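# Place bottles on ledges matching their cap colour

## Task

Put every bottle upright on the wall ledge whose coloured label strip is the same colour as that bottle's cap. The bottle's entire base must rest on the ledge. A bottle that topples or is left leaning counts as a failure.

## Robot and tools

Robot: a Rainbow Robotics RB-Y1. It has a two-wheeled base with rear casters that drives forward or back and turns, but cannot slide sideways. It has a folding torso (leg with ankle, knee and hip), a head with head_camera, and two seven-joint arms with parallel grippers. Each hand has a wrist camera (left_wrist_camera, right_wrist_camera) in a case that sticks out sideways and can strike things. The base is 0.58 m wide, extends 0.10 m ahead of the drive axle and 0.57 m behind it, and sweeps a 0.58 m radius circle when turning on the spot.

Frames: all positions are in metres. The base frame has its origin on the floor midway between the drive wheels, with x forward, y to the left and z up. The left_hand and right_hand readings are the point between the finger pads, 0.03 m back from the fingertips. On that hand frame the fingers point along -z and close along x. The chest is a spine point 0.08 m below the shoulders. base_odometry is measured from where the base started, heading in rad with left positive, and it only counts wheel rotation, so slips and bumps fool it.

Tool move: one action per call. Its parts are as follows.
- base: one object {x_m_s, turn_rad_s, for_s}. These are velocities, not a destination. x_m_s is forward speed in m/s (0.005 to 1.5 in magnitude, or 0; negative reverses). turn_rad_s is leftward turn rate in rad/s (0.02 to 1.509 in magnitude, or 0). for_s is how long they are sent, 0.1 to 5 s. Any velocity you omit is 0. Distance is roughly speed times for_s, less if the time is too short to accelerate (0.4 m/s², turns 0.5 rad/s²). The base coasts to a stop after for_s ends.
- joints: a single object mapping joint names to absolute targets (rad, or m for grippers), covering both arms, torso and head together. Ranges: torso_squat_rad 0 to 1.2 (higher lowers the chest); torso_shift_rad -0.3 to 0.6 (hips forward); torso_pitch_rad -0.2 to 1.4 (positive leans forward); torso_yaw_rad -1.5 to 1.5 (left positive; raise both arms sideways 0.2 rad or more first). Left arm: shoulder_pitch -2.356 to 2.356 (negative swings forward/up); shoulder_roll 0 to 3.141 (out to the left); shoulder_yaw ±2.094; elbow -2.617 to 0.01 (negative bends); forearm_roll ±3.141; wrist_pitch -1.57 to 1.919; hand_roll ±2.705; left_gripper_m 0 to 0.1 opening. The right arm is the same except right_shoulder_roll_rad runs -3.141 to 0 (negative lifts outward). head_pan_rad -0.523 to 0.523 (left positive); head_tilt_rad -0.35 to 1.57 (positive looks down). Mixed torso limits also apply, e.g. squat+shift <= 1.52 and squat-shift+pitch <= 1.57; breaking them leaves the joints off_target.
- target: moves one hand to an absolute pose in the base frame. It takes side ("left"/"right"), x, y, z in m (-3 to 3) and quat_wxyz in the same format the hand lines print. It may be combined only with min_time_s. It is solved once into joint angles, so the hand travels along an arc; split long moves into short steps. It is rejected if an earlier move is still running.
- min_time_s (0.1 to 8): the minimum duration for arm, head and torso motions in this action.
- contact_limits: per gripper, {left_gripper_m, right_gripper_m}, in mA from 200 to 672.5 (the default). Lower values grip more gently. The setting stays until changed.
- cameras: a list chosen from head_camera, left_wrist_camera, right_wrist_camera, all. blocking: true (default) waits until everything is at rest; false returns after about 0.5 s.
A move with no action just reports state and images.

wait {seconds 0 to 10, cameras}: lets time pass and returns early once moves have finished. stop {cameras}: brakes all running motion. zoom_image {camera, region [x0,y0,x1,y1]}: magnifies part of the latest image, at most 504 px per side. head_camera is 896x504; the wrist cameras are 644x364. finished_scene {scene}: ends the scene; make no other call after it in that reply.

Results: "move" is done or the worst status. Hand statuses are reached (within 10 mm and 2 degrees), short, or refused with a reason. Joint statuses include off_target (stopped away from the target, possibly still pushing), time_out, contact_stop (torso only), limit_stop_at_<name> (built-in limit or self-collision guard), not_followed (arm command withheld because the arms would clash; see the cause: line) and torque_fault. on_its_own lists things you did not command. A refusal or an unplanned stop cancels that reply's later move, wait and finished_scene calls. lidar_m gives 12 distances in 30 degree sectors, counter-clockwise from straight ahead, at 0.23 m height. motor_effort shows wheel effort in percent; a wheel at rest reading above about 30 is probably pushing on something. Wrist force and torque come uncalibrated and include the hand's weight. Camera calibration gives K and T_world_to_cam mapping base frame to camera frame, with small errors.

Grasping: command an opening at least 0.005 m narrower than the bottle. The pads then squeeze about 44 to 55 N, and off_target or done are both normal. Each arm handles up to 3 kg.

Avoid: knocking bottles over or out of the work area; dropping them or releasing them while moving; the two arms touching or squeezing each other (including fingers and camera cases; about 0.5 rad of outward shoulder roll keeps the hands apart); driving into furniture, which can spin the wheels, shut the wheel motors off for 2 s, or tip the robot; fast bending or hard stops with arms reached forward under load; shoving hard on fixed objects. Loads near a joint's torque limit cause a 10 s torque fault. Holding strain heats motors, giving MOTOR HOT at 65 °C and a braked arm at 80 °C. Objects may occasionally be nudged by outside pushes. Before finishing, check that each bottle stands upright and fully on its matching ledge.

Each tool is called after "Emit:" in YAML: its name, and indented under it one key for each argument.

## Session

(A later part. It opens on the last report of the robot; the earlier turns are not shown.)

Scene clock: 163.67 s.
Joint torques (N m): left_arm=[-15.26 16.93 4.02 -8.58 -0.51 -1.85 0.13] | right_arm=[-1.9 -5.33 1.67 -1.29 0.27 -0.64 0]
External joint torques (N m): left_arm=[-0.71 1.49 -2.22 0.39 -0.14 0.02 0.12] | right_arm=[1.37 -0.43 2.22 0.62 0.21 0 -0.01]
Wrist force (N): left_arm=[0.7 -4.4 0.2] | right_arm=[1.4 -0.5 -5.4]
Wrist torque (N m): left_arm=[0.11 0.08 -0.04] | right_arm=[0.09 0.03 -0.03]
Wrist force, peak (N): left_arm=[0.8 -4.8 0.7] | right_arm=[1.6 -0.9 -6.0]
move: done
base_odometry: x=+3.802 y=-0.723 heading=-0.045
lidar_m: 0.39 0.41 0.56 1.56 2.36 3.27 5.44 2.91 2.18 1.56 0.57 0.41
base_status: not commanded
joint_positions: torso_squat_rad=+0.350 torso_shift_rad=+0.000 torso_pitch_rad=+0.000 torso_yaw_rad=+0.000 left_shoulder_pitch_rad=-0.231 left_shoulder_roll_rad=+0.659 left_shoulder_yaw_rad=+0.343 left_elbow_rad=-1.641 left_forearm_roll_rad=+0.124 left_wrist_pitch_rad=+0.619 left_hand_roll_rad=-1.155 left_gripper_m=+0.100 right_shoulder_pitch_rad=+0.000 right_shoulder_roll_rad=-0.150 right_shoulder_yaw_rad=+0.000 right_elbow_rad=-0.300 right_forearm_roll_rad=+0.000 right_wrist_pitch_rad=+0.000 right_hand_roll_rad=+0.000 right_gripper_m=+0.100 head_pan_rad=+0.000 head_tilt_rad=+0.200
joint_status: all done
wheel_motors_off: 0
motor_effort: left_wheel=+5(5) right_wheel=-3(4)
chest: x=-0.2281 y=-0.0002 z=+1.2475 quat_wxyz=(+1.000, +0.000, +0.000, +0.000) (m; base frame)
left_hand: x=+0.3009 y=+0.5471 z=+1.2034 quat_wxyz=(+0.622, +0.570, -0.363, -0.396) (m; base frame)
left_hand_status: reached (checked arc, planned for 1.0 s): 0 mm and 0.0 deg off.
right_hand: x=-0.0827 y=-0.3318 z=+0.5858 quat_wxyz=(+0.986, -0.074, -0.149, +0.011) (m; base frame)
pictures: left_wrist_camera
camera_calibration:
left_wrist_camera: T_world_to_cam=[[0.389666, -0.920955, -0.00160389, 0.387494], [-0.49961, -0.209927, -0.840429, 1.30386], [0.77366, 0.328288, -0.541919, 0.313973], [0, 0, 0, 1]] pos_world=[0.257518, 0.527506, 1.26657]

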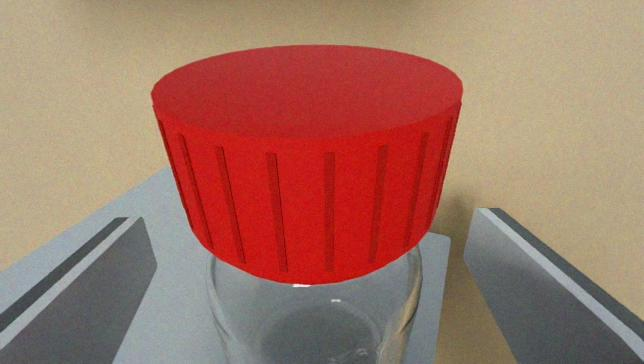

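Emit:
move:
  target: {"side": "left", "x": 0.3055, "y": 0.549, "z": 1.199, "quat_wxyz": [0.62178, 0.56977, -0.36298, -0.39612]}
  min_time_s: 0.5

Emit:
move:
  joints: {"left_gripper_m": 0.045}
  cameras: ["left_wrist_camera"]

Scene clock: 172.97 s.
Joint torques (N m): left_arm=[-16.63 15.68 3.72 -8.28 -0.5 -2.08 0.06] | right_arm=[-2.32 -5.31 1.42 -1.15 0.06 -0.55 0.07]
External joint torques (N m): left_arm=[-1.85 0.16 -2.45 0.77 -0.15 -0.21 0.05] | right_arm=[0.96 -0.41 1.96 0.77 0 0.09 0.05]
Wrist force (N): left_arm=[0.9 -4.5 0.5] | right_arm=[2.2 -0.6 -5.4]
Wrist torque (N m): left_arm=[0.11 0.11 -0.03] | right_arm=[0.11 0.10 -0.08]
Wrist force, peak (N): left_arm=[0.8 -4.8 0.2] | right_arm=[1.6 -0.1 -6.2]
move: done
base_odometry: x=+3.802 y=-0.723 heading=-0.045
lidar_m: 0.39 0.41 0.57 1.56 2.36 3.26 5.44 2.91 2.18 1.57 0.57 0.41
base_status: not commanded
joint_positions: torso_squat_rad=+0.350 torso_shift_rad=+0.000 torso_pitch_rad=+0.000 torso_yaw_rad=+0.000 left_shoulder_pitch_rad=-0.243 left_shoulder_roll_rad=+0.657 left_shoulder_yaw_rad=+0.337 left_elbow_rad=-1.609 left_forearm_roll_rad=+0.121 left_wrist_pitch_rad=+0.599 left_hand_roll_rad=-1.157 left_gripper_m=+0.100 right_shoulder_pitch_rad=+0.000 right_shoulder_roll_rad=-0.150 right_shoulder_yaw_rad=+0.000 right_elbow_rad=-0.300 right_forearm_roll_rad=+0.000 right_wrist_pitch_rad=+0.000 right_hand_roll_rad=+0.000 right_gripper_m=+0.100 head_pan_rad=+0.000 head_tilt_rad=+0.200
joint_status: all done
wheel_motors_off: 0
motor_effort: left_wheel=+4(5) right_wheel=-3(4)
chest: x=-0.2281 y=-0.0002 z=+1.2475 quat_wxyz=(+1.000, +0.000, +0.000, +0.000) (m; base frame)
left_hand: x=+0.3051 y=+0.5490 z=+1.1995 quat_wxyz=(+0.622, +0.570, -0.363, -0.396) (m; base frame)
left_hand_status: reached (checked arc, planned for 0.5 s): 1 mm and 0.0 deg off.
right_hand: x=-0.0827 y=-0.3318 z=+0.5858 quat_wxyz=(+0.986, -0.074, -0.149, +0.011) (m; base frame)
pictures: none

Scene clock: 174.10 s.
Joint torques (N m): left_arm=[-16.19 15.37 3.74 -8.36 -0.55 -2.04 0.01] | right_arm=[-2.39 -5.29 1.15 -1.43 0.01 -0.49 -0.02]
External joint torques (N m): left_arm=[-1.41 -0.16 -2.44 0.69 -0.19 -0.17 -0.01] | right_arm=[0.89 -0.4 1.69 0.49 -0.06 0.15 -0.03]
Wrist force (N): left_arm=[1.1 -4.6 0.3] | right_arm=[0.6 -0.5 -5.2]
Wrist torque (N m): left_arm=[0.14 0.07 0.02] | right_arm=[0.07 -0.15 -0.04]
Wrist force, peak (N): left_arm=[1.2 -4.9 0.5] | right_arm=[1.3 -1.3 -5.9]
move: off_target
base_odometry: x=+3.802 y=-0.723 heading=-0.045
lidar_m: 0.39 0.41 0.57 1.55 2.36 3.27 5.45 2.91 2.18 1.57 0.57 0.41
base_status: not commanded
joint_positions: torso_squat_rad=+0.350 torso_shift_rad=+0.000 torso_pitch_rad=+0.000 torso_yaw_rad=+0.000 left_shoulder_pitch_rad=-0.243 left_shoulder_roll_rad=+0.657 left_shoulder_yaw_rad=+0.337 left_elbow_rad=-1.609 left_forearm_roll_rad=+0.121 left_wrist_pitch_rad=+0.599 left_hand_roll_rad=-1.157 left_gripper_m=+0.055 right_shoulder_pitch_rad=+0.000 right_shoulder_roll_rad=-0.150 right_shoulder_yaw_rad=+0.000 right_elbow_rad=-0.300 right_forearm_roll_rad=+0.000 right_wrist_pitch_rad=+0.000 right_hand_roll_rad=+0.000 right_gripper_m=+0.100 head_pan_rad=+0.000 head_tilt_rad=+0.200
joint_status: left_gripper_m off_target (ended at +0.055, target +0.045)
wheel_motors_off: 0
motor_effort: left_wheel=+5(5) right_wheel=-3(4)
chest: x=-0.2281 y=-0.0002 z=+1.2475 quat_wxyz=(+1.000, +0.000, +0.000, +0.000) (m; base frame)
left_hand: x=+0.3051 y=+0.5490 z=+1.1995 quat_wxyz=(+0.622, +0.570, -0.363, -0.396) (m; base frame)
right_hand: x=-0.0827 y=-0.3318 z=+0.5858 quat_wxyz=(+0.986, -0.074, -0.149, +0.011) (m; base frame)
pictures: left_wrist_camera
camera_calibration:
left_wrist_camera: T_world_to_cam=[[0.389731, -0.920927, -0.00205222, 0.388138], [-0.499954, -0.209705, -0.84028, 1.30286], [0.773405, 0.328509, -0.542149, 0.308228], [0, 0, 0, 1]] pos_world=[0.261716, 0.529407, 1.26267]

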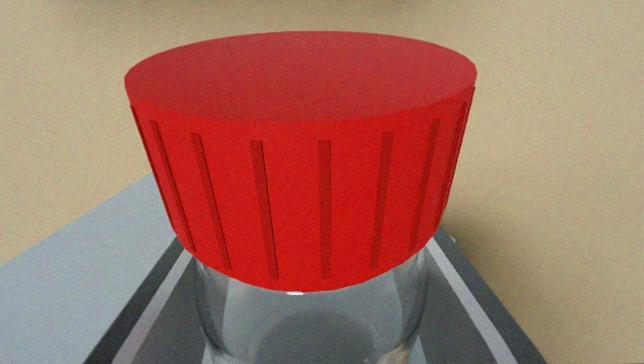

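Emit:
move:
  target: {"side": "left", "x": 0.3045, "y": 0.549, "z": 1.2085, "quat_wxyz": [0.62178, 0.56977, -0.36298, -0.39612]}
  min_time_s: 0.5

Emit:
move:
  target: {"side": "left", "x": 0.266, "y": 0.531, "z": 1.2095, "quat_wxyz": [0.62178, 0.56977, -0.36298, -0.39612]}
  min_time_s: 0.8

Emit:
move:
  target: {"side": "left", "x": 0.261, "y": 0.529, "z": 1.231, "quat_wxyz": [0.62178, 0.56977, -0.36298, -0.39612]}
  min_time_s: 0.7
  cameras: ["left_wrist_camera"]

Emit:
move:
  target: {"side": "left", "x": 0.16, "y": 0.482, "z": 1.24, "quat_wxyz": [0.62178, 0.56977, -0.36298, -0.39612]}
  min_time_s: 1.0
  cameras: ["left_wrist_camera"]

Scene clock: 176.00 s.
Joint torques (N m): left_arm=[-16.93 17.88 8.28 -10.34 -0.46 -2.12 0.15] | right_arm=[-2.03 -5.29 1.12 -1.29 0.19 -0.47 0.08]
External joint torques (N m): left_arm=[-2.13 2.25 1.99 -1.42 -0.08 -0.25 0.13] | right_arm=[1.24 -0.4 1.66 0.63 0.12 0.18 0.06]
Wrist force (N): left_arm=[0.8 -5.7 0.4] | right_arm=[1.5 -0.3 -5.3]
Wrist torque (N m): left_arm=[0.04 0.10 -0.05] | right_arm=[0.02 0.01 -0.01]
Wrist force, peak (N): left_arm=[0.7 -6.4 0.1] | right_arm=[1.7 -1.0 -5.8]
move: done
base_odometry: x=+3.802 y=-0.723 heading=-0.045
lidar_m: 0.39 0.41 0.56 1.56 2.37 3.27 5.45 2.91 2.17 1.57 0.57 0.41
base_status: not commanded
joint_positions: torso_squat_rad=+0.350 torso_shift_rad=+0.000 torso_pitch_rad=+0.000 torso_yaw_rad=+0.000 left_shoulder_pitch_rad=-0.248 left_shoulder_roll_rad=+0.672 left_shoulder_yaw_rad=+0.339 left_elbow_rad=-1.625 left_forearm_roll_rad=+0.133 left_wrist_pitch_rad=+0.624 left_hand_roll_rad=-1.157 left_gripper_m=+0.055 right_shoulder_pitch_rad=+0.000 right_shoulder_roll_rad=-0.150 right_shoulder_yaw_rad=+0.000 right_elbow_rad=-0.300 right_forearm_roll_rad=+0.000 right_wrist_pitch_rad=+0.000 right_hand_roll_rad=+0.000 right_gripper_m=+0.100 head_pan_rad=+0.000 head_tilt_rad=+0.200
joint_status: all done
wheel_motors_off: 0
motor_effort: left_wheel=+5(5) right_wheel=-2(4)
chest: x=-0.2281 y=-0.0002 z=+1.2475 quat_wxyz=(+1.000, +0.000, +0.000, +0.000) (m; base frame)
left_hand: x=+0.3046 y=+0.5488 z=+1.2081 quat_wxyz=(+0.622, +0.570, -0.363, -0.396) (m; base frame)
left_hand_status: reached (checked arc, planned for 0.5 s): 0 mm and 0.0 deg off.
right_hand: x=-0.0827 y=-0.3318 z=+0.5858 quat_wxyz=(+0.986, -0.074, -0.149, +0.011) (m; base frame)
pictures: none

Scene clock: 177.13 s.
Joint torques (N m): left_arm=[-13.88 14.9 8.21 -9.68 -0.76 -2.14 0.58] | right_arm=[-2.37 -5.14 1.27 -1.15 0.08 -0.56 -0.09]
External joint torques (N m): left_arm=[-1.36 0.46 1.73 -1.15 -0.29 -0.29 0.57] | right_arm=[0.91 -0.24 1.81 0.77 0.02 0.08 -0.1]
Wrist force (N): left_arm=[0.4 -6.1 0.3] | right_arm=[1.0 -0.6 -5.6]
Wrist torque (N m): left_arm=[0.12 0.04 -0.15] | right_arm=[0.11 -0.08 -0.04]
Wrist force, peak (N): left_arm=[0.2 -6.6 0.4] | right_arm=[1.9 -0.5 -6.0]
move: done
base_odometry: x=+3.802 y=-0.723 heading=-0.045
lidar_m: 0.39 0.41 0.56 1.56 2.36 3.27 5.44 2.92 2.18 1.57 0.57 0.41
base_status: not commanded
joint_positions: torso_squat_rad=+0.350 torso_shift_rad=+0.000 torso_pitch_rad=+0.000 torso_yaw_rad=+0.000 left_shoulder_pitch_rad=-0.112 left_shoulder_roll_rad=+0.639 left_shoulder_yaw_rad=+0.375 left_elbow_rad=-1.845 left_forearm_roll_rad=+0.123 left_wrist_pitch_rad=+0.709 left_hand_roll_rad=-1.128 left_gripper_m=+0.055 right_shoulder_pitch_rad=+0.000 right_shoulder_roll_rad=-0.150 right_shoulder_yaw_rad=+0.000 right_elbow_rad=-0.300 right_forearm_roll_rad=+0.000 right_wrist_pitch_rad=+0.000 right_hand_roll_rad=+0.000 right_gripper_m=+0.100 head_pan_rad=+0.000 head_tilt_rad=+0.200
joint_status: all done
wheel_motors_off: 0
motor_effort: left_wheel=+5(5) right_wheel=-3(4)
chest: x=-0.2281 y=-0.0002 z=+1.2475 quat_wxyz=(+1.000, +0.000, +0.000, +0.000) (m; base frame)
left_hand: x=+0.2666 y=+0.5312 z=+1.2094 quat_wxyz=(+0.622, +0.570, -0.363, -0.396) (m; base frame)
left_hand_status: reached (checked arc, planned for 0.8 s): 1 mm and 0.0 deg off.
right_hand: x=-0.0827 y=-0.3318 z=+0.5858 quat_wxyz=(+0.986, -0.074, -0.149, +0.011) (m; base frame)
pictures: none

Scene clock: 178.17 s.
Joint torques (N m): left_arm=[-14.52 16.68 8.37 -9.57 -0.63 -2.02 0.61] | right_arm=[-2.25 -5.63 1.83 -1.25 0.18 -0.62 0]
External joint torques (N m): left_arm=[-2.13 2.11 1.71 -1.47 -0.11 -0.18 0.6] | right_arm=[1.03 -0.74 2.37 0.66 0.12 0.02 -0.02]
Wrist force (N): left_arm=[0.6 -5.8 0.3] | right_arm=[1.9 -0.9 -5.5]
Wrist torque (N m): left_arm=[0.07 0.07 -0.16] | right_arm=[0.13 0.02 -0.06]
Wrist force, peak (N): left_arm=[0.7 -6.3 0.3] | right_arm=[0.7 -0.6 -5.9]
move: done
base_odometry: x=+3.802 y=-0.723 heading=-0.045
lidar_m: 0.39 0.41 0.56 1.56 2.36 3.28 5.44 2.92 2.17 1.57 0.57 0.41
base_status: not commanded
joint_positions: torso_squat_rad=+0.350 torso_shift_rad=+0.000 torso_pitch_rad=+0.000 torso_yaw_rad=+0.000 left_shoulder_pitch_rad=-0.118 left_shoulder_roll_rad=+0.669 left_shoulder_yaw_rad=+0.389 left_elbow_rad=-1.897 left_forearm_roll_rad=+0.150 left_wrist_pitch_rad=+0.775 left_hand_roll_rad=-1.125 left_gripper_m=+0.055 right_shoulder_pitch_rad=+0.000 right_shoulder_roll_rad=-0.150 right_shoulder_yaw_rad=+0.000 right_elbow_rad=-0.300 right_forearm_roll_rad=+0.000 right_wrist_pitch_rad=+0.000 right_hand_roll_rad=+0.000 right_gripper_m=+0.100 head_pan_rad=+0.000 head_tilt_rad=+0.200
joint_status: all done
wheel_motors_off: 0
motor_effort: left_wheel=+5(5) right_wheel=-2(4)
chest: x=-0.2281 y=-0.0002 z=+1.2475 quat_wxyz=(+1.000, +0.000, +0.000, +0.000) (m; base frame)
left_hand: x=+0.2616 y=+0.5285 z=+1.2300 quat_wxyz=(+0.621, +0.571, -0.363, -0.396) (m; base frame)
left_hand_status: reached (checked arc, planned for 0.7 s): 1 mm and 0.2 deg off.
right_hand: x=-0.0827 y=-0.3318 z=+0.5858 quat_wxyz=(+0.986, -0.074, -0.149, +0.011) (m; base frame)
pictures: left_wrist_camera
camera_calibration:
left_wrist_camera: T_world_to_cam=[[0.388232, -0.921556, -0.00332907, 0.388525], [-0.499131, -0.207234, -0.841381, 1.30228], [0.77469, 0.328312, -0.540432, 0.362788], [0, 0, 0, 1]] pos_world=[0.218124, 0.508816, 1.29307]

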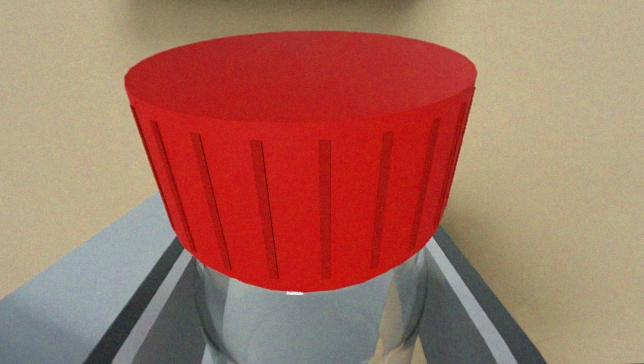

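Scene clock: 179.50 s.
Joint torques (N m): left_arm=[-7.77 11.88 7.34 -7.89 -0.88 -2.21 0.46] | right_arm=[-1.94 -5.6 0.85 -1.25 0.07 -0.54 0.06]
External joint torques (N m): left_arm=[-1.3 0.64 1.15 -1.03 -0.16 -0.42 0.45] | right_arm=[1.34 -0.71 1.39 0.66 0.01 0.1 0.04]
Wrist force (N): left_arm=[0.6 -5.8 0.3] | right_arm=[2.3 -0.8 -5.9]
Wrist torque (N m): left_arm=[0.07 0.09 -0.14] | right_arm=[0.11 0.08 -0.05]
Wrist force, peak (N): left_arm=[0.1 -7.1 -0.1] | right_arm=[2.3 -0.8 -5.9]
move: done
base_odometry: x=+3.802 y=-0.723 heading=-0.045
lidar_m: 0.39 0.41 0.57 1.56 2.36 3.27 5.45 2.91 2.18 1.57 0.57 0.41
base_status: not commanded
joint_positions: torso_squat_rad=+0.350 torso_shift_rad=+0.000 torso_pitch_rad=+0.000 torso_yaw_rad=+0.000 left_shoulder_pitch_rad=+0.204 left_shoulder_roll_rad=+0.587 left_shoulder_yaw_rad=+0.498 left_elbow_rad=-2.391 left_forearm_roll_rad=+0.173 left_wrist_pitch_rad=+0.952 left_hand_roll_rad=-1.066 left_gripper_m=+0.055 right_shoulder_pitch_rad=+0.000 right_shoulder_roll_rad=-0.150 right_shoulder_yaw_rad=+0.000 right_elbow_rad=-0.300 right_forearm_roll_rad=+0.000 right_wrist_pitch_rad=+0.000 right_hand_roll_rad=+0.000 right_gripper_m=+0.100 head_pan_rad=+0.000 head_tilt_rad=+0.200
joint_status: all done
wheel_motors_off: 0
motor_effort: left_wheel=+5(5) right_wheel=-2(4)
chest: x=-0.2281 y=-0.0002 z=+1.2475 quat_wxyz=(+1.000, +0.000, +0.000, +0.000) (m; base frame)
left_hand: x=+0.1601 y=+0.4819 z=+1.2398 quat_wxyz=(+0.622, +0.570, -0.363, -0.396) (m; base frame)
left_hand_status: reached (checked arc, planned for 1.0 s): 0 mm and 0.0 deg off.
right_hand: x=-0.0827 y=-0.3318 z=+0.5858 quat_wxyz=(+0.986, -0.074, -0.149, +0.011) (m; base frame)
pictures: left_wrist_camera
camera_calibration:
left_wrist_camera: T_world_to_cam=[[0.389216, -0.921144, -0.00228537, 0.383364], [-0.500864, -0.209549, -0.839777, 1.24967], [0.773076, 0.327999, -0.542927, 0.465531], [0, 0, 0, 1]] pos_world=[0.116812, 0.462306, 1.30307]

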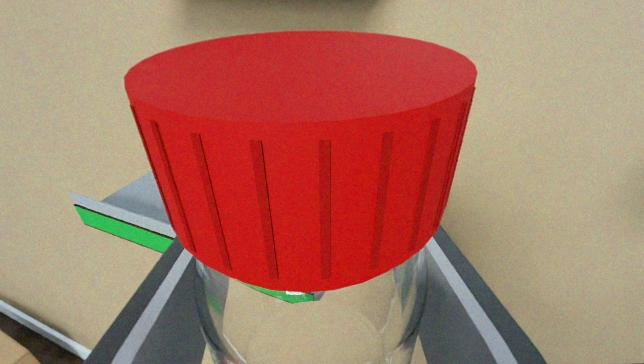

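Emit:
move:
  target: {"side": "left", "x": 0.15, "y": 0.51, "z": 1.34, "quat_wxyz": [0.62178, 0.56977, -0.36298, -0.39612]}
  min_time_s: 0.9

Emit:
move:
  target: {"side": "left", "x": 0.17, "y": 0.548, "z": 1.435, "quat_wxyz": [0.62178, 0.56977, -0.36298, -0.39612]}
  min_time_s: 0.9
  cameras: ["left_wrist_camera"]

Emit:
move:
  target: {"side": "left", "x": 0.2985, "y": 0.6085, "z": 1.425, "quat_wxyz": [0.62178, 0.56977, -0.36298, -0.39612]}
  min_time_s: 1.2
  cameras: ["left_wrist_camera"]

Emit:
move:
  target: {"side": "left", "x": 0.2985, "y": 0.6085, "z": 1.396, "quat_wxyz": [0.62178, 0.56977, -0.36298, -0.39612]}
  min_time_s: 0.8
  cameras: ["left_wrist_camera"]

Scene clock: 181.87 s.
Joint torques (N m): left_arm=[-8.17 15.54 7.95 -2.96 -1.22 -2.24 0.37] | right_arm=[-2.17 -5.29 1.86 -1.32 0.13 -0.64 -0.03]
External joint torques (N m): left_arm=[-1.16 0.91 0.87 0.44 -0.32 -0.48 0.36] | right_arm=[1.11 -0.4 2.4 0.6 0.06 0 -0.04]
Wrist force (N): left_arm=[0.4 -5.8 0.4] | right_arm=[1.5 -1.2 -5.0]
Wrist torque (N m): left_arm=[0.08 0.05 -0.13] | right_arm=[0.14 -0.02 -0.01]
Wrist force, peak (N): left_arm=[0.4 -6.7 0.6] | right_arm=[1.6 -0.6 -6.2]
move: done
base_odometry: x=+3.802 y=-0.723 heading=-0.045
lidar_m: 0.39 0.41 0.56 1.56 2.36 3.27 5.45 2.91 2.18 1.57 0.57 0.41
base_status: not commanded
joint_positions: torso_squat_rad=+0.350 torso_shift_rad=+0.000 torso_pitch_rad=+0.000 torso_yaw_rad=+0.000 left_shoulder_pitch_rad=+0.096 left_shoulder_roll_rad=+0.884 left_shoulder_yaw_rad=+0.734 left_elbow_rad=-2.368 left_forearm_roll_rad=+0.487 left_wrist_pitch_rad=+1.188 left_hand_roll_rad=-1.041 left_gripper_m=+0.055 right_shoulder_pitch_rad=+0.000 right_shoulder_roll_rad=-0.150 right_shoulder_yaw_rad=+0.000 right_elbow_rad=-0.300 right_forearm_roll_rad=+0.000 right_wrist_pitch_rad=+0.000 right_hand_roll_rad=+0.000 right_gripper_m=+0.100 head_pan_rad=+0.000 head_tilt_rad=+0.200
joint_status: all done
wheel_motors_off: 0
motor_effort: left_wheel=+4(5) right_wheel=-3(4)
chest: x=-0.2281 y=-0.0002 z=+1.2475 quat_wxyz=(+1.000, +0.000, +0.000, +0.000) (m; base frame)
left_hand: x=+0.1498 y=+0.5098 z=+1.3401 quat_wxyz=(+0.622, +0.570, -0.363, -0.396) (m; base frame)
left_hand_status: reached (checked arc, planned for 0.9 s): 0 mm and 0.1 deg off.
right_hand: x=-0.0827 y=-0.3318 z=+0.5858 quat_wxyz=(+0.986, -0.074, -0.149, +0.011) (m; base frame)
pictures: none

Scene clock: 183.10 s.
Joint torques (N m): left_arm=[-9.44 18.99 8.97 -1.91 -1.09 -2 0.2] | right_arm=[-2.43 -5.66 1.03 -1.25 0.02 -0.54 0.24]
External joint torques (N m): left_arm=[-0.63 1.22 1.37 0.08 -0.23 -0.2 0.19] | right_arm=[0.85 -0.77 1.58 0.67 -0.05 0.1 0.22]
Wrist force (N): left_arm=[0.2 -5.6 0.2] | right_arm=[1.6 -1.0 -5.1]
Wrist torque (N m): left_arm=[0.06 0.04 -0.01] | right_arm=[0.13 0.00 -0.08]
Wrist force, peak (N): left_arm=[0.3 -6.6 0.0] | right_arm=[1.7 -0.6 -5.7]
move: done
base_odometry: x=+3.802 y=-0.723 heading=-0.045
lidar_m: 0.39 0.41 0.56 1.56 2.36 3.27 5.45 2.91 2.18 1.57 0.57 0.41
base_status: not commanded
joint_positions: torso_squat_rad=+0.350 torso_shift_rad=+0.000 torso_pitch_rad=+0.000 torso_yaw_rad=+0.000 left_shoulder_pitch_rad=-0.101 left_shoulder_roll_rad=+1.187 left_shoulder_yaw_rad=+0.779 left_elbow_rad=-2.075 left_forearm_roll_rad=+0.695 left_wrist_pitch_rad=+1.247 left_hand_roll_rad=-1.083 left_gripper_m=+0.055 right_shoulder_pitch_rad=+0.000 right_shoulder_roll_rad=-0.150 right_shoulder_yaw_rad=+0.000 right_elbow_rad=-0.300 right_forearm_roll_rad=+0.000 right_wrist_pitch_rad=+0.000 right_hand_roll_rad=+0.000 right_gripper_m=+0.100 head_pan_rad=+0.000 head_tilt_rad=+0.200
joint_status: all done
wheel_motors_off: 0
motor_effort: left_wheel=+4(5) right_wheel=-3(4)
chest: x=-0.2281 y=-0.0002 z=+1.2475 quat_wxyz=(+1.000, +0.000, +0.000, +0.000) (m; base frame)
left_hand: x=+0.1692 y=+0.5478 z=+1.4348 quat_wxyz=(+0.622, +0.570, -0.363, -0.396) (m; base frame)
left_hand_status: reached (checked arc, planned for 0.9 s): 1 mm and 0.1 deg off.
right_hand: x=-0.0827 y=-0.3318 z=+0.5858 quat_wxyz=(+0.986, -0.074, -0.149, +0.011) (m; base frame)
pictures: left_wrist_camera
camera_calibration:
left_wrist_camera: T_world_to_cam=[[0.390359, -0.920661, -0.002084, 0.440217], [-0.499632, -0.209941, -0.840412, 1.43264], [0.773297, 0.329103, -0.541944, 0.54072], [0, 0, 0, 1]] pos_world=[0.125816, 0.528108, 1.49797]

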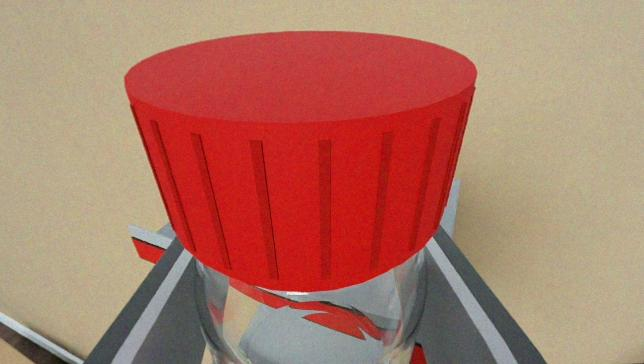

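Scene clock: 184.63 s.
Joint torques (N m): left_arm=[-16.72 21.83 8.2 -5.15 -0.73 -2.02 0.08] | right_arm=[-2.32 -5.29 1.67 -1.19 0.01 -0.61 0.08]
External joint torques (N m): left_arm=[-1.32 2.57 -0.15 -0.07 -0.26 -0.11 0.07] | right_arm=[0.96 -0.4 2.21 0.72 -0.06 0.03 0.07]
Wrist force (N): left_arm=[0.4 -6.1 0.2] | right_arm=[0.8 -0.8 -5.3]
Wrist torque (N m): left_arm=[0.12 0.03 -0.03] | right_arm=[0.10 -0.12 -0.05]
Wrist force, peak (N): left_arm=[0.1 -6.9 -0.8] | right_arm=[1.7 -0.6 -6.3]
move: done
base_odometry: x=+3.802 y=-0.723 heading=-0.045
lidar_m: 0.39 0.41 0.56 1.56 2.36 3.27 5.45 2.90 2.18 1.57 0.56 0.41
base_status: not commanded
joint_positions: torso_squat_rad=+0.350 torso_shift_rad=+0.000 torso_pitch_rad=+0.000 torso_yaw_rad=+0.000 left_shoulder_pitch_rad=-0.585 left_shoulder_roll_rad=+1.245 left_shoulder_yaw_rad=+0.238 left_elbow_rad=-1.403 left_forearm_roll_rad=+0.627 left_wrist_pitch_rad=+0.863 left_hand_roll_rad=-1.208 left_gripper_m=+0.055 right_shoulder_pitch_rad=+0.000 right_shoulder_roll_rad=-0.150 right_shoulder_yaw_rad=+0.000 right_elbow_rad=-0.300 right_forearm_roll_rad=+0.000 right_wrist_pitch_rad=+0.000 right_hand_roll_rad=+0.000 right_gripper_m=+0.100 head_pan_rad=+0.000 head_tilt_rad=+0.200
joint_status: all done
wheel_motors_off: 0
motor_effort: left_wheel=+5(5) right_wheel=-3(4)
chest: x=-0.2280 y=-0.0002 z=+1.2475 quat_wxyz=(+1.000, +0.000, +0.000, +0.000) (m; base frame)
left_hand: x=+0.2978 y=+0.6081 z=+1.4250 quat_wxyz=(+0.621, +0.570, -0.363, -0.396) (m; base frame)
left_hand_status: reached (checked arc, planned for 1.2 s): 1 mm and 0.1 deg off.
right_hand: x=-0.0827 y=-0.3318 z=+0.5858 quat_wxyz=(+0.986, -0.074, -0.149, +0.011) (m; base frame)
pictures: left_wrist_camera
camera_calibration:
left_wrist_camera: T_world_to_cam=[[0.389933, -0.920842, -0.00179127, 0.445421], [-0.498892, -0.209621, -0.840931, 1.50169], [0.773989, 0.3288, -0.541139, 0.414963], [0, 0, 0, 1]] pos_world=[0.254321, 0.588508, 1.48817]

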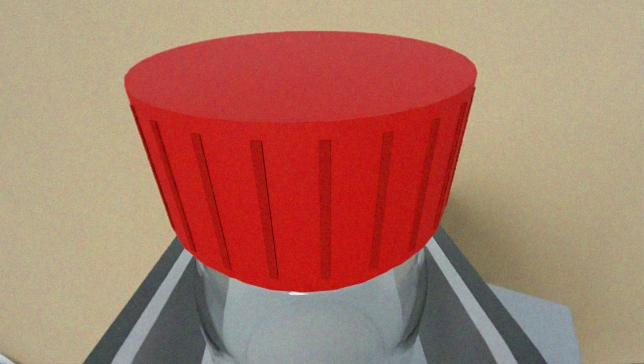

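Scene clock: 185.77 s.
Joint torques (N m): left_arm=[-16.16 20.48 11.19 -6.83 -0.83 -2.49 0.54] | right_arm=[-2.23 -5.19 1.59 -1.4 0.06 -0.53 -0.04]
External joint torques (N m): left_arm=[-0.97 0.83 2.54 -1.53 -0.35 -0.6 0.52] | right_arm=[1.04 -0.3 2.13 0.51 0 0.11 -0.05]
Wrist force (N): left_arm=[0.6 -5.7 -0.1] | right_arm=[1.7 -0.5 -5.4]
Wrist torque (N m): left_arm=[0.07 0.07 -0.18] | right_arm=[0.06 0.02 -0.07]
Wrist force, peak (N): left_arm=[0.7 -6.4 0.2] | right_arm=[1.5 -0.9 -6.3]
move: done
base_odometry: x=+3.802 y=-0.723 heading=-0.045
lidar_m: 0.39 0.41 0.56 1.56 2.37 3.27 5.44 2.91 2.17 1.57 0.57 0.41
base_status: not commanded
joint_positions: torso_squat_rad=+0.350 torso_shift_rad=+0.000 torso_pitch_rad=+0.000 torso_yaw_rad=+0.000 left_shoulder_pitch_rad=-0.501 left_shoulder_roll_rad=+1.204 left_shoulder_yaw_rad=+0.264 left_elbow_rad=-1.442 left_forearm_roll_rad=+0.590 left_wrist_pitch_rad=+0.821 left_hand_roll_rad=-1.181 left_gripper_m=+0.055 right_shoulder_pitch_rad=+0.000 right_shoulder_roll_rad=-0.150 right_shoulder_yaw_rad=+0.000 right_elbow_rad=-0.300 right_forearm_roll_rad=+0.000 right_wrist_pitch_rad=+0.000 right_hand_roll_rad=+0.000 right_gripper_m=+0.100 head_pan_rad=+0.000 head_tilt_rad=+0.200
joint_status: all done
wheel_motors_off: 0
motor_effort: left_wheel=+4(5) right_wheel=-3(4)
chest: x=-0.2280 y=-0.0002 z=+1.2475 quat_wxyz=(+1.000, +0.000, +0.000, +0.000) (m; base frame)
left_hand: x=+0.2985 y=+0.6085 z=+1.3960 quat_wxyz=(+0.622, +0.570, -0.363, -0.396) (m; base frame)
left_hand_status: reached (checked arc, planned for 0.8 s): 0 mm and 0.0 deg off.
right_hand: x=-0.0827 y=-0.3318 z=+0.5858 quat_wxyz=(+0.986, -0.074, -0.149, +0.011) (m; base frame)
pictures: left_wrist_camera
camera_calibration:
left_wrist_camera: T_world_to_cam=[[0.389435, -0.921051, -0.00232763, 0.446421], [-0.500769, -0.209611, -0.839818, 1.47668], [0.773027, 0.32822, -0.542863, 0.401552], [0, 0, 0, 1]] pos_world=[0.255212, 0.588907, 1.45917]

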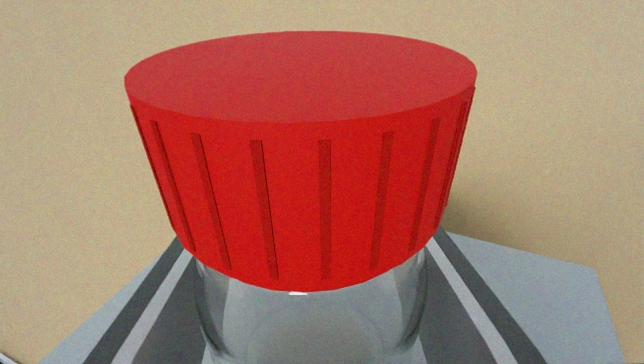

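Emit:
move:
  target: {"side": "left", "x": 0.2985, "y": 0.6085, "z": 1.391, "quat_wxyz": [0.62178, 0.56977, -0.36298, -0.39612]}
  min_time_s: 0.5

Emit:
move:
  target: {"side": "left", "x": 0.2985, "y": 0.6085, "z": 1.388, "quat_wxyz": [0.62178, 0.56977, -0.36298, -0.39612]}
  min_time_s: 0.4
  cameras: ["left_wrist_camera"]

Scene clock: 187.13 s.
Joint torques (N m): left_arm=[-12.81 17.63 8.41 -5.8 -0.14 -1.16 0.6] | right_arm=[-2.25 -5.11 1.58 -1.64 0.19 -0.43 -0.26]
External joint torques (N m): left_arm=[2.34 -2.05 -0.28 -0.45 0.34 0.72 0.59] | right_arm=[1.02 -0.22 2.12 0.27 0.12 0.21 -0.28]
Wrist force (N): left_arm=[-1.0 0.1 -1.6] | right_arm=[1.5 -0.2 -5.4]
Wrist torque (N m): left_arm=[0.19 0.09 -0.15] | right_arm=[0.05 -0.03 -0.07]
Wrist force, peak (N): left_arm=[0.6 -6.3 0.0] | right_arm=[1.3 -1.2 -5.5]
move: done
base_odometry: x=+3.802 y=-0.723 heading=-0.045
lidar_m: 0.39 0.41 0.57 1.56 2.36 3.27 5.45 2.91 2.17 1.57 0.56 0.42
base_status: not commanded
joint_positions: torso_squat_rad=+0.350 torso_shift_rad=+0.000 torso_pitch_rad=+0.000 torso_yaw_rad=+0.000 left_shoulder_pitch_rad=-0.488 left_shoulder_roll_rad=+1.197 left_shoulder_yaw_rad=+0.268 left_elbow_rad=-1.448 left_forearm_roll_rad=+0.582 left_wrist_pitch_rad=+0.813 left_hand_roll_rad=-1.177 left_gripper_m=+0.055 right_shoulder_pitch_rad=+0.000 right_shoulder_roll_rad=-0.150 right_shoulder_yaw_rad=+0.000 right_elbow_rad=-0.300 right_forearm_roll_rad=+0.000 right_wrist_pitch_rad=+0.000 right_hand_roll_rad=+0.000 right_gripper_m=+0.100 head_pan_rad=+0.000 head_tilt_rad=+0.200
joint_status: all done
wheel_motors_off: 0
motor_effort: left_wheel=+5(5) right_wheel=-3(4)
chest: x=-0.2280 y=-0.0002 z=+1.2475 quat_wxyz=(+1.000, +0.000, +0.000, +0.000) (m; base frame)
left_hand: x=+0.2984 y=+0.6086 z=+1.3921 quat_wxyz=(+0.621, +0.570, -0.363, -0.396) (m; base frame)
left_hand_status: reached (checked arc, planned for 0.5 s): 1 mm and 0.1 deg off.
right_hand: x=-0.0827 y=-0.3318 z=+0.5858 quat_wxyz=(+0.986, -0.074, -0.149, +0.011) (m; base frame)
pictures: none

Scene clock: 187.87 s.
Joint torques (N m): left_arm=[-7.46 12.65 4.34 -4.12 0.71 1.16 0.6] | right_arm=[-2.46 -5.45 1.23 -1.45 0.03 -0.64 -0.14]
External joint torques (N m): left_arm=[7.66 -7.05 -4.34 1.24 1.19 3.04 0.59] | right_arm=[0.82 -0.56 1.77 0.46 -0.03 0 -0.15]
Wrist force (N): left_arm=[-2.8 11.4 -6.2] | right_arm=[0.8 -1.3 -5.4]
Wrist torque (N m): left_arm=[0.31 0.08 -0.25] | right_arm=[0.19 -0.10 -0.01]
Wrist force, peak (N): left_arm=[-2.6 12.6 -6.8] | right_arm=[1.4 -0.4 -5.8]
move: done
base_odometry: x=+3.802 y=-0.723 heading=-0.045
lidar_m: 0.39 0.41 0.56 1.56 2.36 3.27 5.44 2.92 2.19 1.57 0.57 0.40
base_status: not commanded
joint_positions: torso_squat_rad=+0.350 torso_shift_rad=+0.000 torso_pitch_rad=+0.000 torso_yaw_rad=+0.000 left_shoulder_pitch_rad=-0.481 left_shoulder_roll_rad=+1.193 left_shoulder_yaw_rad=+0.272 left_elbow_rad=-1.452 left_forearm_roll_rad=+0.577 left_wrist_pitch_rad=+0.808 left_hand_roll_rad=-1.174 left_gripper_m=+0.055 right_shoulder_pitch_rad=+0.000 right_shoulder_roll_rad=-0.150 right_shoulder_yaw_rad=+0.000 right_elbow_rad=-0.300 right_forearm_roll_rad=+0.000 right_wrist_pitch_rad=+0.000 right_hand_roll_rad=+0.000 right_gripper_m=+0.100 head_pan_rad=+0.000 head_tilt_rad=+0.200
joint_status: all done
wheel_motors_off: 0
motor_effort: left_wheel=+4(5) right_wheel=-4(4)
chest: x=-0.2281 y=-0.0003 z=+1.2475 quat_wxyz=(+1.000, +0.000, +0.000, +0.000) (m; base frame)
left_hand: x=+0.2981 y=+0.6085 z=+1.3909 quat_wxyz=(+0.620, +0.571, -0.364, -0.395) (m; base frame)
left_hand_status: reached (checked arc, planned for 0.4 s): 3 mm and 0.3 deg off.
right_hand: x=-0.0827 y=-0.3318 z=+0.5857 quat_wxyz=(+0.986, -0.074, -0.149, +0.011) (m; base frame)
pictures: left_wrist_camera
camera_calibration:
left_wrist_camera: T_world_to_cam=[[0.389541, -0.921005, -0.00268315, 0.446962], [-0.496699, -0.207625, -0.842723, 1.47387], [0.775595, 0.329608, -0.53834, 0.391216], [0, 0, 0, 1]] pos_world=[0.254535, 0.588718, 1.45387]

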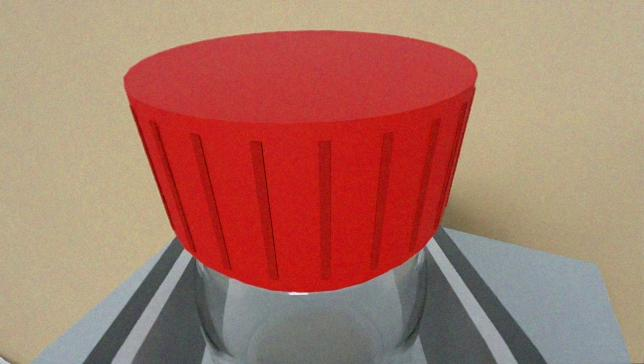

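Emit:
move:
  joints: {"left_gripper_m": 0.1}

Emit:
move:
  target: {"side": "left", "x": 0.17, "y": 0.5485, "z": 1.412, "quat_wxyz": [0.62178, 0.56977, -0.36298, -0.39612]}
  min_time_s: 1.3
  cameras: ["left_wrist_camera", "head_camera"]

Scene clock: 189.10 s.
Joint torques (N m): left_arm=[-14.77 19.33 6.41 -4.99 -0.25 -1.83 0.53] | right_arm=[-2.17 -4.8 1.18 -1.5 0.22 -0.72 0.08]
External joint torques (N m): left_arm=[0.35 -0.37 -2.29 0.39 0.23 0.06 0.52] | right_arm=[1.1 0.09 1.72 0.41 0.16 -0.08 0.06]
Wrist force (N): left_arm=[0.6 -4.5 0.2] | right_arm=[1.9 -0.8 -4.6]
Wrist torque (N m): left_arm=[0.13 0.08 -0.17] | right_arm=[0.11 0.01 -0.04]
Wrist force, peak (N): left_arm=[-2.9 11.4 -6.3] | right_arm=[0.9 -0.9 -5.9]
move: done
base_odometry: x=+3.802 y=-0.723 heading=-0.045
lidar_m: 0.39 0.41 0.56 1.56 2.37 3.27 5.45 2.91 2.19 1.57 0.57 0.41
base_status: not commanded
joint_positions: torso_squat_rad=+0.350 torso_shift_rad=+0.000 torso_pitch_rad=+0.000 torso_yaw_rad=+0.000 left_shoulder_pitch_rad=-0.480 left_shoulder_roll_rad=+1.191 left_shoulder_yaw_rad=+0.271 left_elbow_rad=-1.452 left_forearm_roll_rad=+0.578 left_wrist_pitch_rad=+0.809 left_hand_roll_rad=-1.174 left_gripper_m=+0.100 right_shoulder_pitch_rad=+0.000 right_shoulder_roll_rad=-0.150 right_shoulder_yaw_rad=+0.000 right_elbow_rad=-0.300 right_forearm_roll_rad=+0.000 right_wrist_pitch_rad=+0.000 right_hand_roll_rad=+0.000 right_gripper_m=+0.100 head_pan_rad=+0.000 head_tilt_rad=+0.200
joint_status: all done
wheel_motors_off: 0
motor_effort: left_wheel=+4(5) right_wheel=-2(4)
chest: x=-0.2281 y=-0.0002 z=+1.2475 quat_wxyz=(+1.000, +0.000, +0.000, +0.000) (m; base frame)
left_hand: x=+0.2983 y=+0.6085 z=+1.3888 quat_wxyz=(+0.621, +0.570, -0.363, -0.396) (m; base frame)
right_hand: x=-0.0827 y=-0.3318 z=+0.5857 quat_wxyz=(+0.986, -0.074, -0.149, +0.011) (m; base frame)
pictures: none

Scene clock: 190.73 s.
Joint torques (N m): left_arm=[-8.48 17.29 9.24 -2.34 -0.95 -2.04 0.36] | right_arm=[-2.57 -5.5 1.73 -1.48 0.14 -0.61 0.17]
External joint torques (N m): left_arm=[-0.34 -0.19 0.75 -0.38 -0.02 -0.31 0.35] | right_arm=[0.7 -0.6 2.28 0.43 0.07 0.03 0.16]
Wrist force (N): left_arm=[0.5 -4.2 0.3] | right_arm=[1.1 -0.9 -5.2]
Wrist torque (N m): left_arm=[0.07 0.06 -0.17] | right_arm=[0.13 -0.09 -0.06]
Wrist force, peak (N): left_arm=[3.9 21.6 -3.2] | right_arm=[1.4 -0.4 -6.1]
move: done
base_odometry: x=+3.802 y=-0.723 heading=-0.045
lidar_m: 0.39 0.41 0.57 1.56 2.37 3.27 5.45 2.92 2.18 1.57 0.57 0.41
base_status: not commanded
joint_positions: torso_squat_rad=+0.350 torso_shift_rad=+0.000 torso_pitch_rad=+0.000 torso_yaw_rad=+0.000 left_shoulder_pitch_rad=+0.031 left_shoulder_roll_rad=+1.187 left_shoulder_yaw_rad=+0.782 left_elbow_rad=-2.107 left_forearm_roll_rad=+0.675 left_wrist_pitch_rad=+1.151 left_hand_roll_rad=-1.009 left_gripper_m=+0.100 right_shoulder_pitch_rad=+0.000 right_shoulder_roll_rad=-0.150 right_shoulder_yaw_rad=+0.000 right_elbow_rad=-0.300 right_forearm_roll_rad=+0.000 right_wrist_pitch_rad=+0.000 right_hand_roll_rad=+0.000 right_gripper_m=+0.100 head_pan_rad=+0.000 head_tilt_rad=+0.200
joint_status: all done
wheel_motors_off: 0
motor_effort: left_wheel=+4(5) right_wheel=-2(4)
chest: x=-0.2281 y=-0.0002 z=+1.2475 quat_wxyz=(+1.000, +0.000, +0.000, +0.000) (m; base frame)
left_hand: x=+0.1702 y=+0.5485 z=+1.4122 quat_wxyz=(+0.622, +0.570, -0.363, -0.396) (m; base frame)
left_hand_status: reached (checked arc, planned for 1.3 s): 0 mm and 0.0 deg off.
right_hand: x=-0.0827 y=-0.3318 z=+0.5857 quat_wxyz=(+0.986, -0.074, -0.149, +0.011) (m; base frame)
pictures: head_camera, left_wrist_camera
camera_calibration:
head_camera: T_world_to_cam=[[-0.0313527, -0.999323, 0.0192427, -0.0299114], [-0.162651, -0.0138944, -0.986586, 1.45313], [0.986185, -0.0340619, -0.162105, 0.380914], [0, 0, 0, 1]] pos_world=[-0.140236, 0.0032739, 1.49596]
left_wrist_camera: T_world_to_cam=[[0.389758, -0.920914, -0.00249199, 0.441238], [-0.5002, -0.209426, -0.840203, 1.41387], [0.773232, 0.328722, -0.542267, 0.52821], [0, 0, 0, 1]] pos_world=[0.126814, 0.528809, 1.47547]

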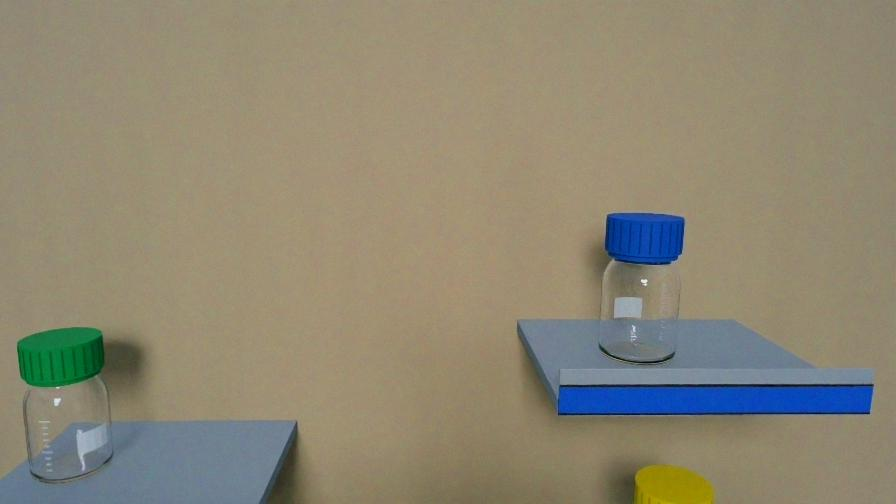

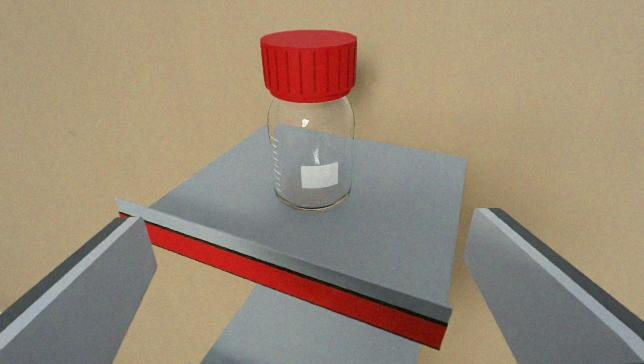

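Emit:
move:
  target: {"side": "left", "x": 0.16, "y": 0.44, "z": 1.42, "quat_wxyz": [0.5213, 0.4777, -0.4777, -0.5213]}
  min_time_s: 1.0

Emit:
move:
  target: {"side": "left", "x": 0.195, "y": 0.345, "z": 1.37, "quat_wxyz": [0.36861, 0.33779, -0.58507, -0.63846]}
  min_time_s: 1.0
  cameras: ["left_wrist_camera", "head_camera"]

Scene clock: 197.77 s.
Joint torques (N m): left_arm=[-6.63 16.35 8.78 -1.33 -0.78 -2.02 0.21] | right_arm=[-3 -5.25 1.37 -1.51 0.08 -0.58 0.07]
External joint torques (N m): left_arm=[0.39 0.35 1.27 -0.57 -0.28 -0.07 0.2] | right_arm=[0.28 -0.36 1.92 0.41 0.01 0.06 0.05]
Wrist force (N): left_arm=[0.5 -4.5 0.3] | right_arm=[1.0 -0.6 -5.0]
Wrist torque (N m): left_arm=[0.12 0.06 -0.04] | right_arm=[0.13 -0.09 0.00]
Wrist force, peak (N): left_arm=[0.6 -4.5 0.5] | right_arm=[1.2 -0.6 -6.4]
move: done
base_odometry: x=+3.802 y=-0.723 heading=-0.045
lidar_m: 0.39 0.41 0.57 1.56 2.36 3.27 5.45 2.91 2.18 1.57 0.57 0.42
base_status: not commanded
joint_positions: torso_squat_rad=+0.350 torso_shift_rad=+0.000 torso_pitch_rad=+0.000 torso_yaw_rad=+0.000 left_shoulder_pitch_rad=+0.056 left_shoulder_roll_rad=+1.139 left_shoulder_yaw_rad=+0.908 left_elbow_rad=-2.218 left_forearm_roll_rad=+1.162 left_wrist_pitch_rad=+1.083 left_hand_roll_rad=-1.254 left_gripper_m=+0.100 right_shoulder_pitch_rad=+0.000 right_shoulder_roll_rad=-0.150 right_shoulder_yaw_rad=+0.000 right_elbow_rad=-0.300 right_forearm_roll_rad=+0.000 right_wrist_pitch_rad=+0.000 right_hand_roll_rad=+0.000 right_gripper_m=+0.100 head_pan_rad=+0.000 head_tilt_rad=+0.200
joint_status: all done
wheel_motors_off: 0
motor_effort: left_wheel=+3(4) right_wheel=-3(4)
chest: x=-0.2281 y=-0.0002 z=+1.2475 quat_wxyz=(+1.000, +0.000, +0.000, +0.000) (m; base frame)
left_hand: x=+0.1599 y=+0.4398 z=+1.4204 quat_wxyz=(+0.521, +0.478, -0.478, -0.520) (m; base frame)
left_hand_status: reached (checked arc, planned for 1.0 s): 0 mm and 0.1 deg off.
right_hand: x=-0.0827 y=-0.3318 z=+0.5857 quat_wxyz=(+0.986, -0.074, -0.149, +0.011) (m; base frame)
pictures: none

Scene clock: 199.10 s.
Joint torques (N m): left_arm=[-10.85 16.37 6.81 -2.06 0.12 -1.96 0.51] | right_arm=[-2.25 -4.94 1.5 -1.3 0.03 -0.55 -0.03]
External joint torques (N m): left_arm=[-1.07 0.6 -1.49 0.62 -0.35 0.02 0.5] | right_arm=[1.03 -0.05 2.04 0.61 -0.03 0.09 -0.05]
Wrist force (N): left_arm=[0.3 -4.5 0.5] | right_arm=[0.8 -0.4 -4.9]
Wrist torque (N m): left_arm=[0.12 0.04 -0.03] | right_arm=[0.10 -0.05 -0.05]
Wrist force, peak (N): left_arm=[0.6 -4.7 -0.4] | right_arm=[1.2 -0.5 -6.1]
move: done
base_odometry: x=+3.802 y=-0.723 heading=-0.045
lidar_m: 0.39 0.41 0.56 1.56 2.36 3.27 5.45 2.91 2.18 1.56 0.57 0.41
base_status: not commanded
joint_positions: torso_squat_rad=+0.350 torso_shift_rad=+0.000 torso_pitch_rad=+0.000 torso_yaw_rad=+0.000 left_shoulder_pitch_rad=-0.072 left_shoulder_roll_rad=+1.056 left_shoulder_yaw_rad=+0.631 left_elbow_rad=-2.030 left_forearm_roll_rad=+1.683 left_wrist_pitch_rad=+0.940 left_hand_roll_rad=-1.835 left_gripper_m=+0.100 right_shoulder_pitch_rad=+0.000 right_shoulder_roll_rad=-0.150 right_shoulder_yaw_rad=+0.000 right_elbow_rad=-0.300 right_forearm_roll_rad=+0.000 right_wrist_pitch_rad=+0.000 right_hand_roll_rad=+0.000 right_gripper_m=+0.100 head_pan_rad=+0.000 head_tilt_rad=+0.200
joint_status: all done
wheel_motors_off: 0
motor_effort: left_wheel=+3(4) right_wheel=-3(4)
chest: x=-0.2281 y=-0.0002 z=+1.2475 quat_wxyz=(+1.000, +0.000, +0.000, +0.000) (m; base frame)
left_hand: x=+0.1948 y=+0.3449 z=+1.3704 quat_wxyz=(+0.369, +0.339, -0.585, -0.638) (m; base frame)
left_hand_status: reached (checked arc, planned for 1.0 s): 0 mm and 0.1 deg off.
right_hand: x=-0.0827 y=-0.3318 z=+0.5857 quat_wxyz=(+0.986, -0.074, -0.149, +0.011) (m; base frame)
pictures: head_camera, left_wrist_camera
camera_calibration:
head_camera: T_world_to_cam=[[-0.0313527, -0.999323, 0.0192427, -0.0299114], [-0.162651, -0.0138944, -0.986586, 1.45313], [0.986185, -0.0340619, -0.162105, 0.380914], [0, 0, 0, 1]] pos_world=[-0.140236, 0.0032739, 1.49596]
left_wrist_camera: T_world_to_cam=[[-0.529516, -0.848296, -0.0025092, 0.398119], [-0.458358, 0.288599, -0.840606, 1.16901], [0.713807, -0.443964, -0.541641, 0.830606], [0, 0, 0, 1]] pos_world=[0.153746, 0.369106, 1.43357]

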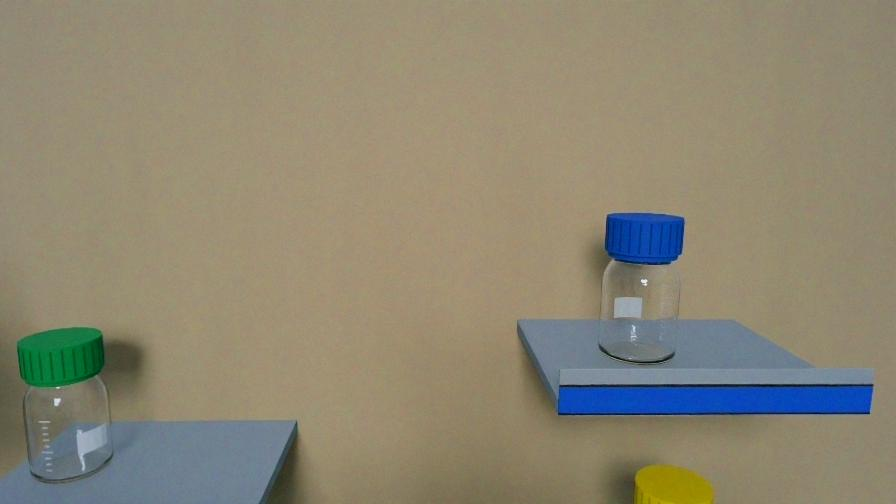

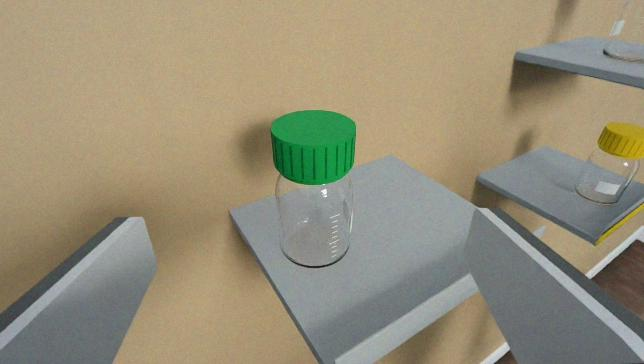

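Emit:
move:
  target: {"side": "left", "x": 0.262, "y": 0.302, "z": 1.31, "quat_wxyz": [0.36861, 0.33779, -0.58507, -0.63846]}
  min_time_s: 1.0
  cameras: ["left_wrist_camera"]

Scene clock: 201.03 s.
Joint torques (N m): left_arm=[-14.04 14.37 8.13 -4.05 0.33 -1.93 0.12] | right_arm=[-2.18 -5.25 1.21 -1.4 0.24 -0.49 0.07]
External joint torques (N m): left_arm=[-0.89 0.21 -0.86 0.57 -0.13 0.02 0.11] | right_arm=[1.1 -0.35 1.75 0.52 0.17 0.15 0.05]
Wrist force (N): left_arm=[0.4 -4.2 0.4] | right_arm=[1.2 -1.4 -4.7]
Wrist torque (N m): left_arm=[0.07 0.04 -0.05] | right_arm=[0.17 -0.06 -0.03]
Wrist force, peak (N): left_arm=[0.5 -4.9 0.0] | right_arm=[2.3 -0.9 -5.8]
move: done
base_odometry: x=+3.802 y=-0.723 heading=-0.045
lidar_m: 0.39 0.41 0.56 1.56 2.35 3.27 5.45 2.91 2.17 1.57 0.57 0.41
base_status: not commanded
joint_positions: torso_squat_rad=+0.350 torso_shift_rad=+0.000 torso_pitch_rad=+0.000 torso_yaw_rad=+0.000 left_shoulder_pitch_rad=-0.222 left_shoulder_roll_rad=+0.956 left_shoulder_yaw_rad=+0.290 left_elbow_rad=-1.947 left_forearm_roll_rad=+1.472 left_wrist_pitch_rad=+0.772 left_hand_roll_rad=-1.867 left_gripper_m=+0.100 right_shoulder_pitch_rad=+0.000 right_shoulder_roll_rad=-0.150 right_shoulder_yaw_rad=+0.000 right_elbow_rad=-0.300 right_forearm_roll_rad=+0.000 right_wrist_pitch_rad=+0.000 right_hand_roll_rad=+0.000 right_gripper_m=+0.100 head_pan_rad=+0.000 head_tilt_rad=+0.200
joint_status: all done
wheel_motors_off: 0
motor_effort: left_wheel=+4(4) right_wheel=-2(3)
chest: x=-0.2280 y=-0.0002 z=+1.2475 quat_wxyz=(+1.000, +0.000, +0.000, +0.000) (m; base frame)
left_hand: x=+0.2612 y=+0.3021 z=+1.3102 quat_wxyz=(+0.368, +0.338, -0.585, -0.639) (m; base frame)
left_hand_status: reached (checked arc, planned for 1.0 s): 1 mm and 0.1 deg off.
right_hand: x=-0.0827 y=-0.3318 z=+0.5857 quat_wxyz=(+0.986, -0.074, -0.149, +0.011) (m; base frame)
pictures: left_wrist_camera
camera_calibration:
left_wrist_camera: T_world_to_cam=[[-0.531052, -0.847334, -0.00290055, 0.397436], [-0.458426, 0.290186, -0.840022, 1.15994], [0.712621, -0.444766, -0.542544, 0.733295], [0, 0, 0, 1]] pos_world=[0.220243, 0.326309, 1.37337]

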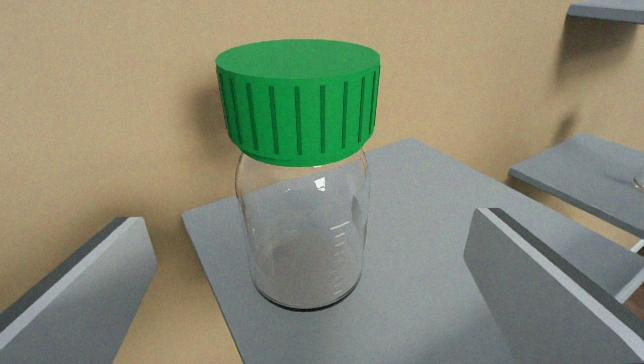

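Emit:
move:
  target: {"side": "left", "x": 0.3145, "y": 0.2755, "z": 1.301, "quat_wxyz": [0.36861, 0.33779, -0.58507, -0.63846]}
  min_time_s: 1.0
  cameras: ["left_wrist_camera"]

Scene clock: 202.87 s.
Joint torques (N m): left_arm=[-17.43 13.17 7.56 -5.11 0.21 -2.15 0.05] | right_arm=[-2 -5.07 1.36 -1.33 0.19 -0.62 0]
External joint torques (N m): left_arm=[-1.09 -0.19 -1.54 0.38 -0.24 -0.2 0.04] | right_arm=[1.28 -0.18 1.9 0.58 0.12 0.02 -0.01]
Wrist force (N): left_arm=[0.6 -4.2 0.3] | right_arm=[0.8 -0.3 -4.6]
Wrist torque (N m): left_arm=[0.10 0.08 -0.02] | right_arm=[0.02 -0.13 -0.04]
Wrist force, peak (N): left_arm=[0.5 -4.7 0.2] | right_arm=[1.6 -1.0 -5.9]
move: done
base_odometry: x=+3.802 y=-0.723 heading=-0.045
lidar_m: 0.39 0.41 0.56 1.56 2.36 3.26 5.45 2.91 2.18 1.56 0.57 0.40
base_status: not commanded
joint_positions: torso_squat_rad=+0.350 torso_shift_rad=+0.000 torso_pitch_rad=+0.000 torso_yaw_rad=+0.000 left_shoulder_pitch_rad=-0.424 left_shoulder_roll_rad=+0.903 left_shoulder_yaw_rad=+0.101 left_elbow_rad=-1.779 left_forearm_roll_rad=+1.374 left_wrist_pitch_rad=+0.721 left_hand_roll_rad=-1.873 left_gripper_m=+0.100 right_shoulder_pitch_rad=+0.000 right_shoulder_roll_rad=-0.150 right_shoulder_yaw_rad=+0.000 right_elbow_rad=-0.300 right_forearm_roll_rad=+0.000 right_wrist_pitch_rad=+0.000 right_hand_roll_rad=+0.000 right_gripper_m=+0.100 head_pan_rad=+0.000 head_tilt_rad=+0.200
joint_status: all done
wheel_motors_off: 0
motor_effort: left_wheel=+3(4) right_wheel=-3(4)
chest: x=-0.2281 y=-0.0002 z=+1.2475 quat_wxyz=(+1.000, +0.000, +0.000, +0.000) (m; base frame)
left_hand: x=+0.3144 y=+0.2756 z=+1.3014 quat_wxyz=(+0.369, +0.338, -0.585, -0.638) (m; base frame)
left_hand_status: reached (checked arc, planned for 1.0 s): 0 mm and 0.0 deg off.
right_hand: x=-0.0827 y=-0.3318 z=+0.5857 quat_wxyz=(+0.986, -0.074, -0.149, +0.011) (m; base frame)
pictures: left_wrist_camera
camera_calibration:
left_wrist_camera: T_world_to_cam=[[-0.530851, -0.847462, -0.00241144, 0.402607], [-0.458368, 0.289513, -0.840286, 1.18514], [0.712809, -0.444961, -0.542138, 0.678318], [0, 0, 0, 1]] pos_world=[0.273443, 0.299906, 1.36457]

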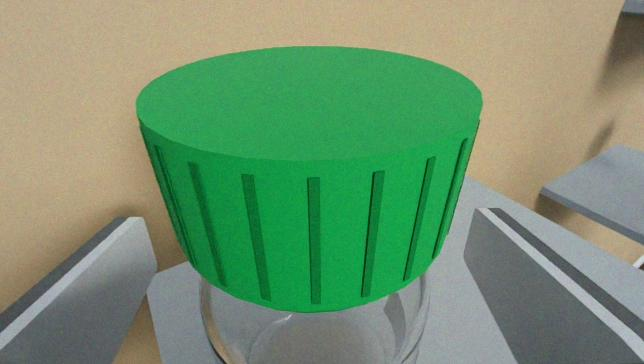

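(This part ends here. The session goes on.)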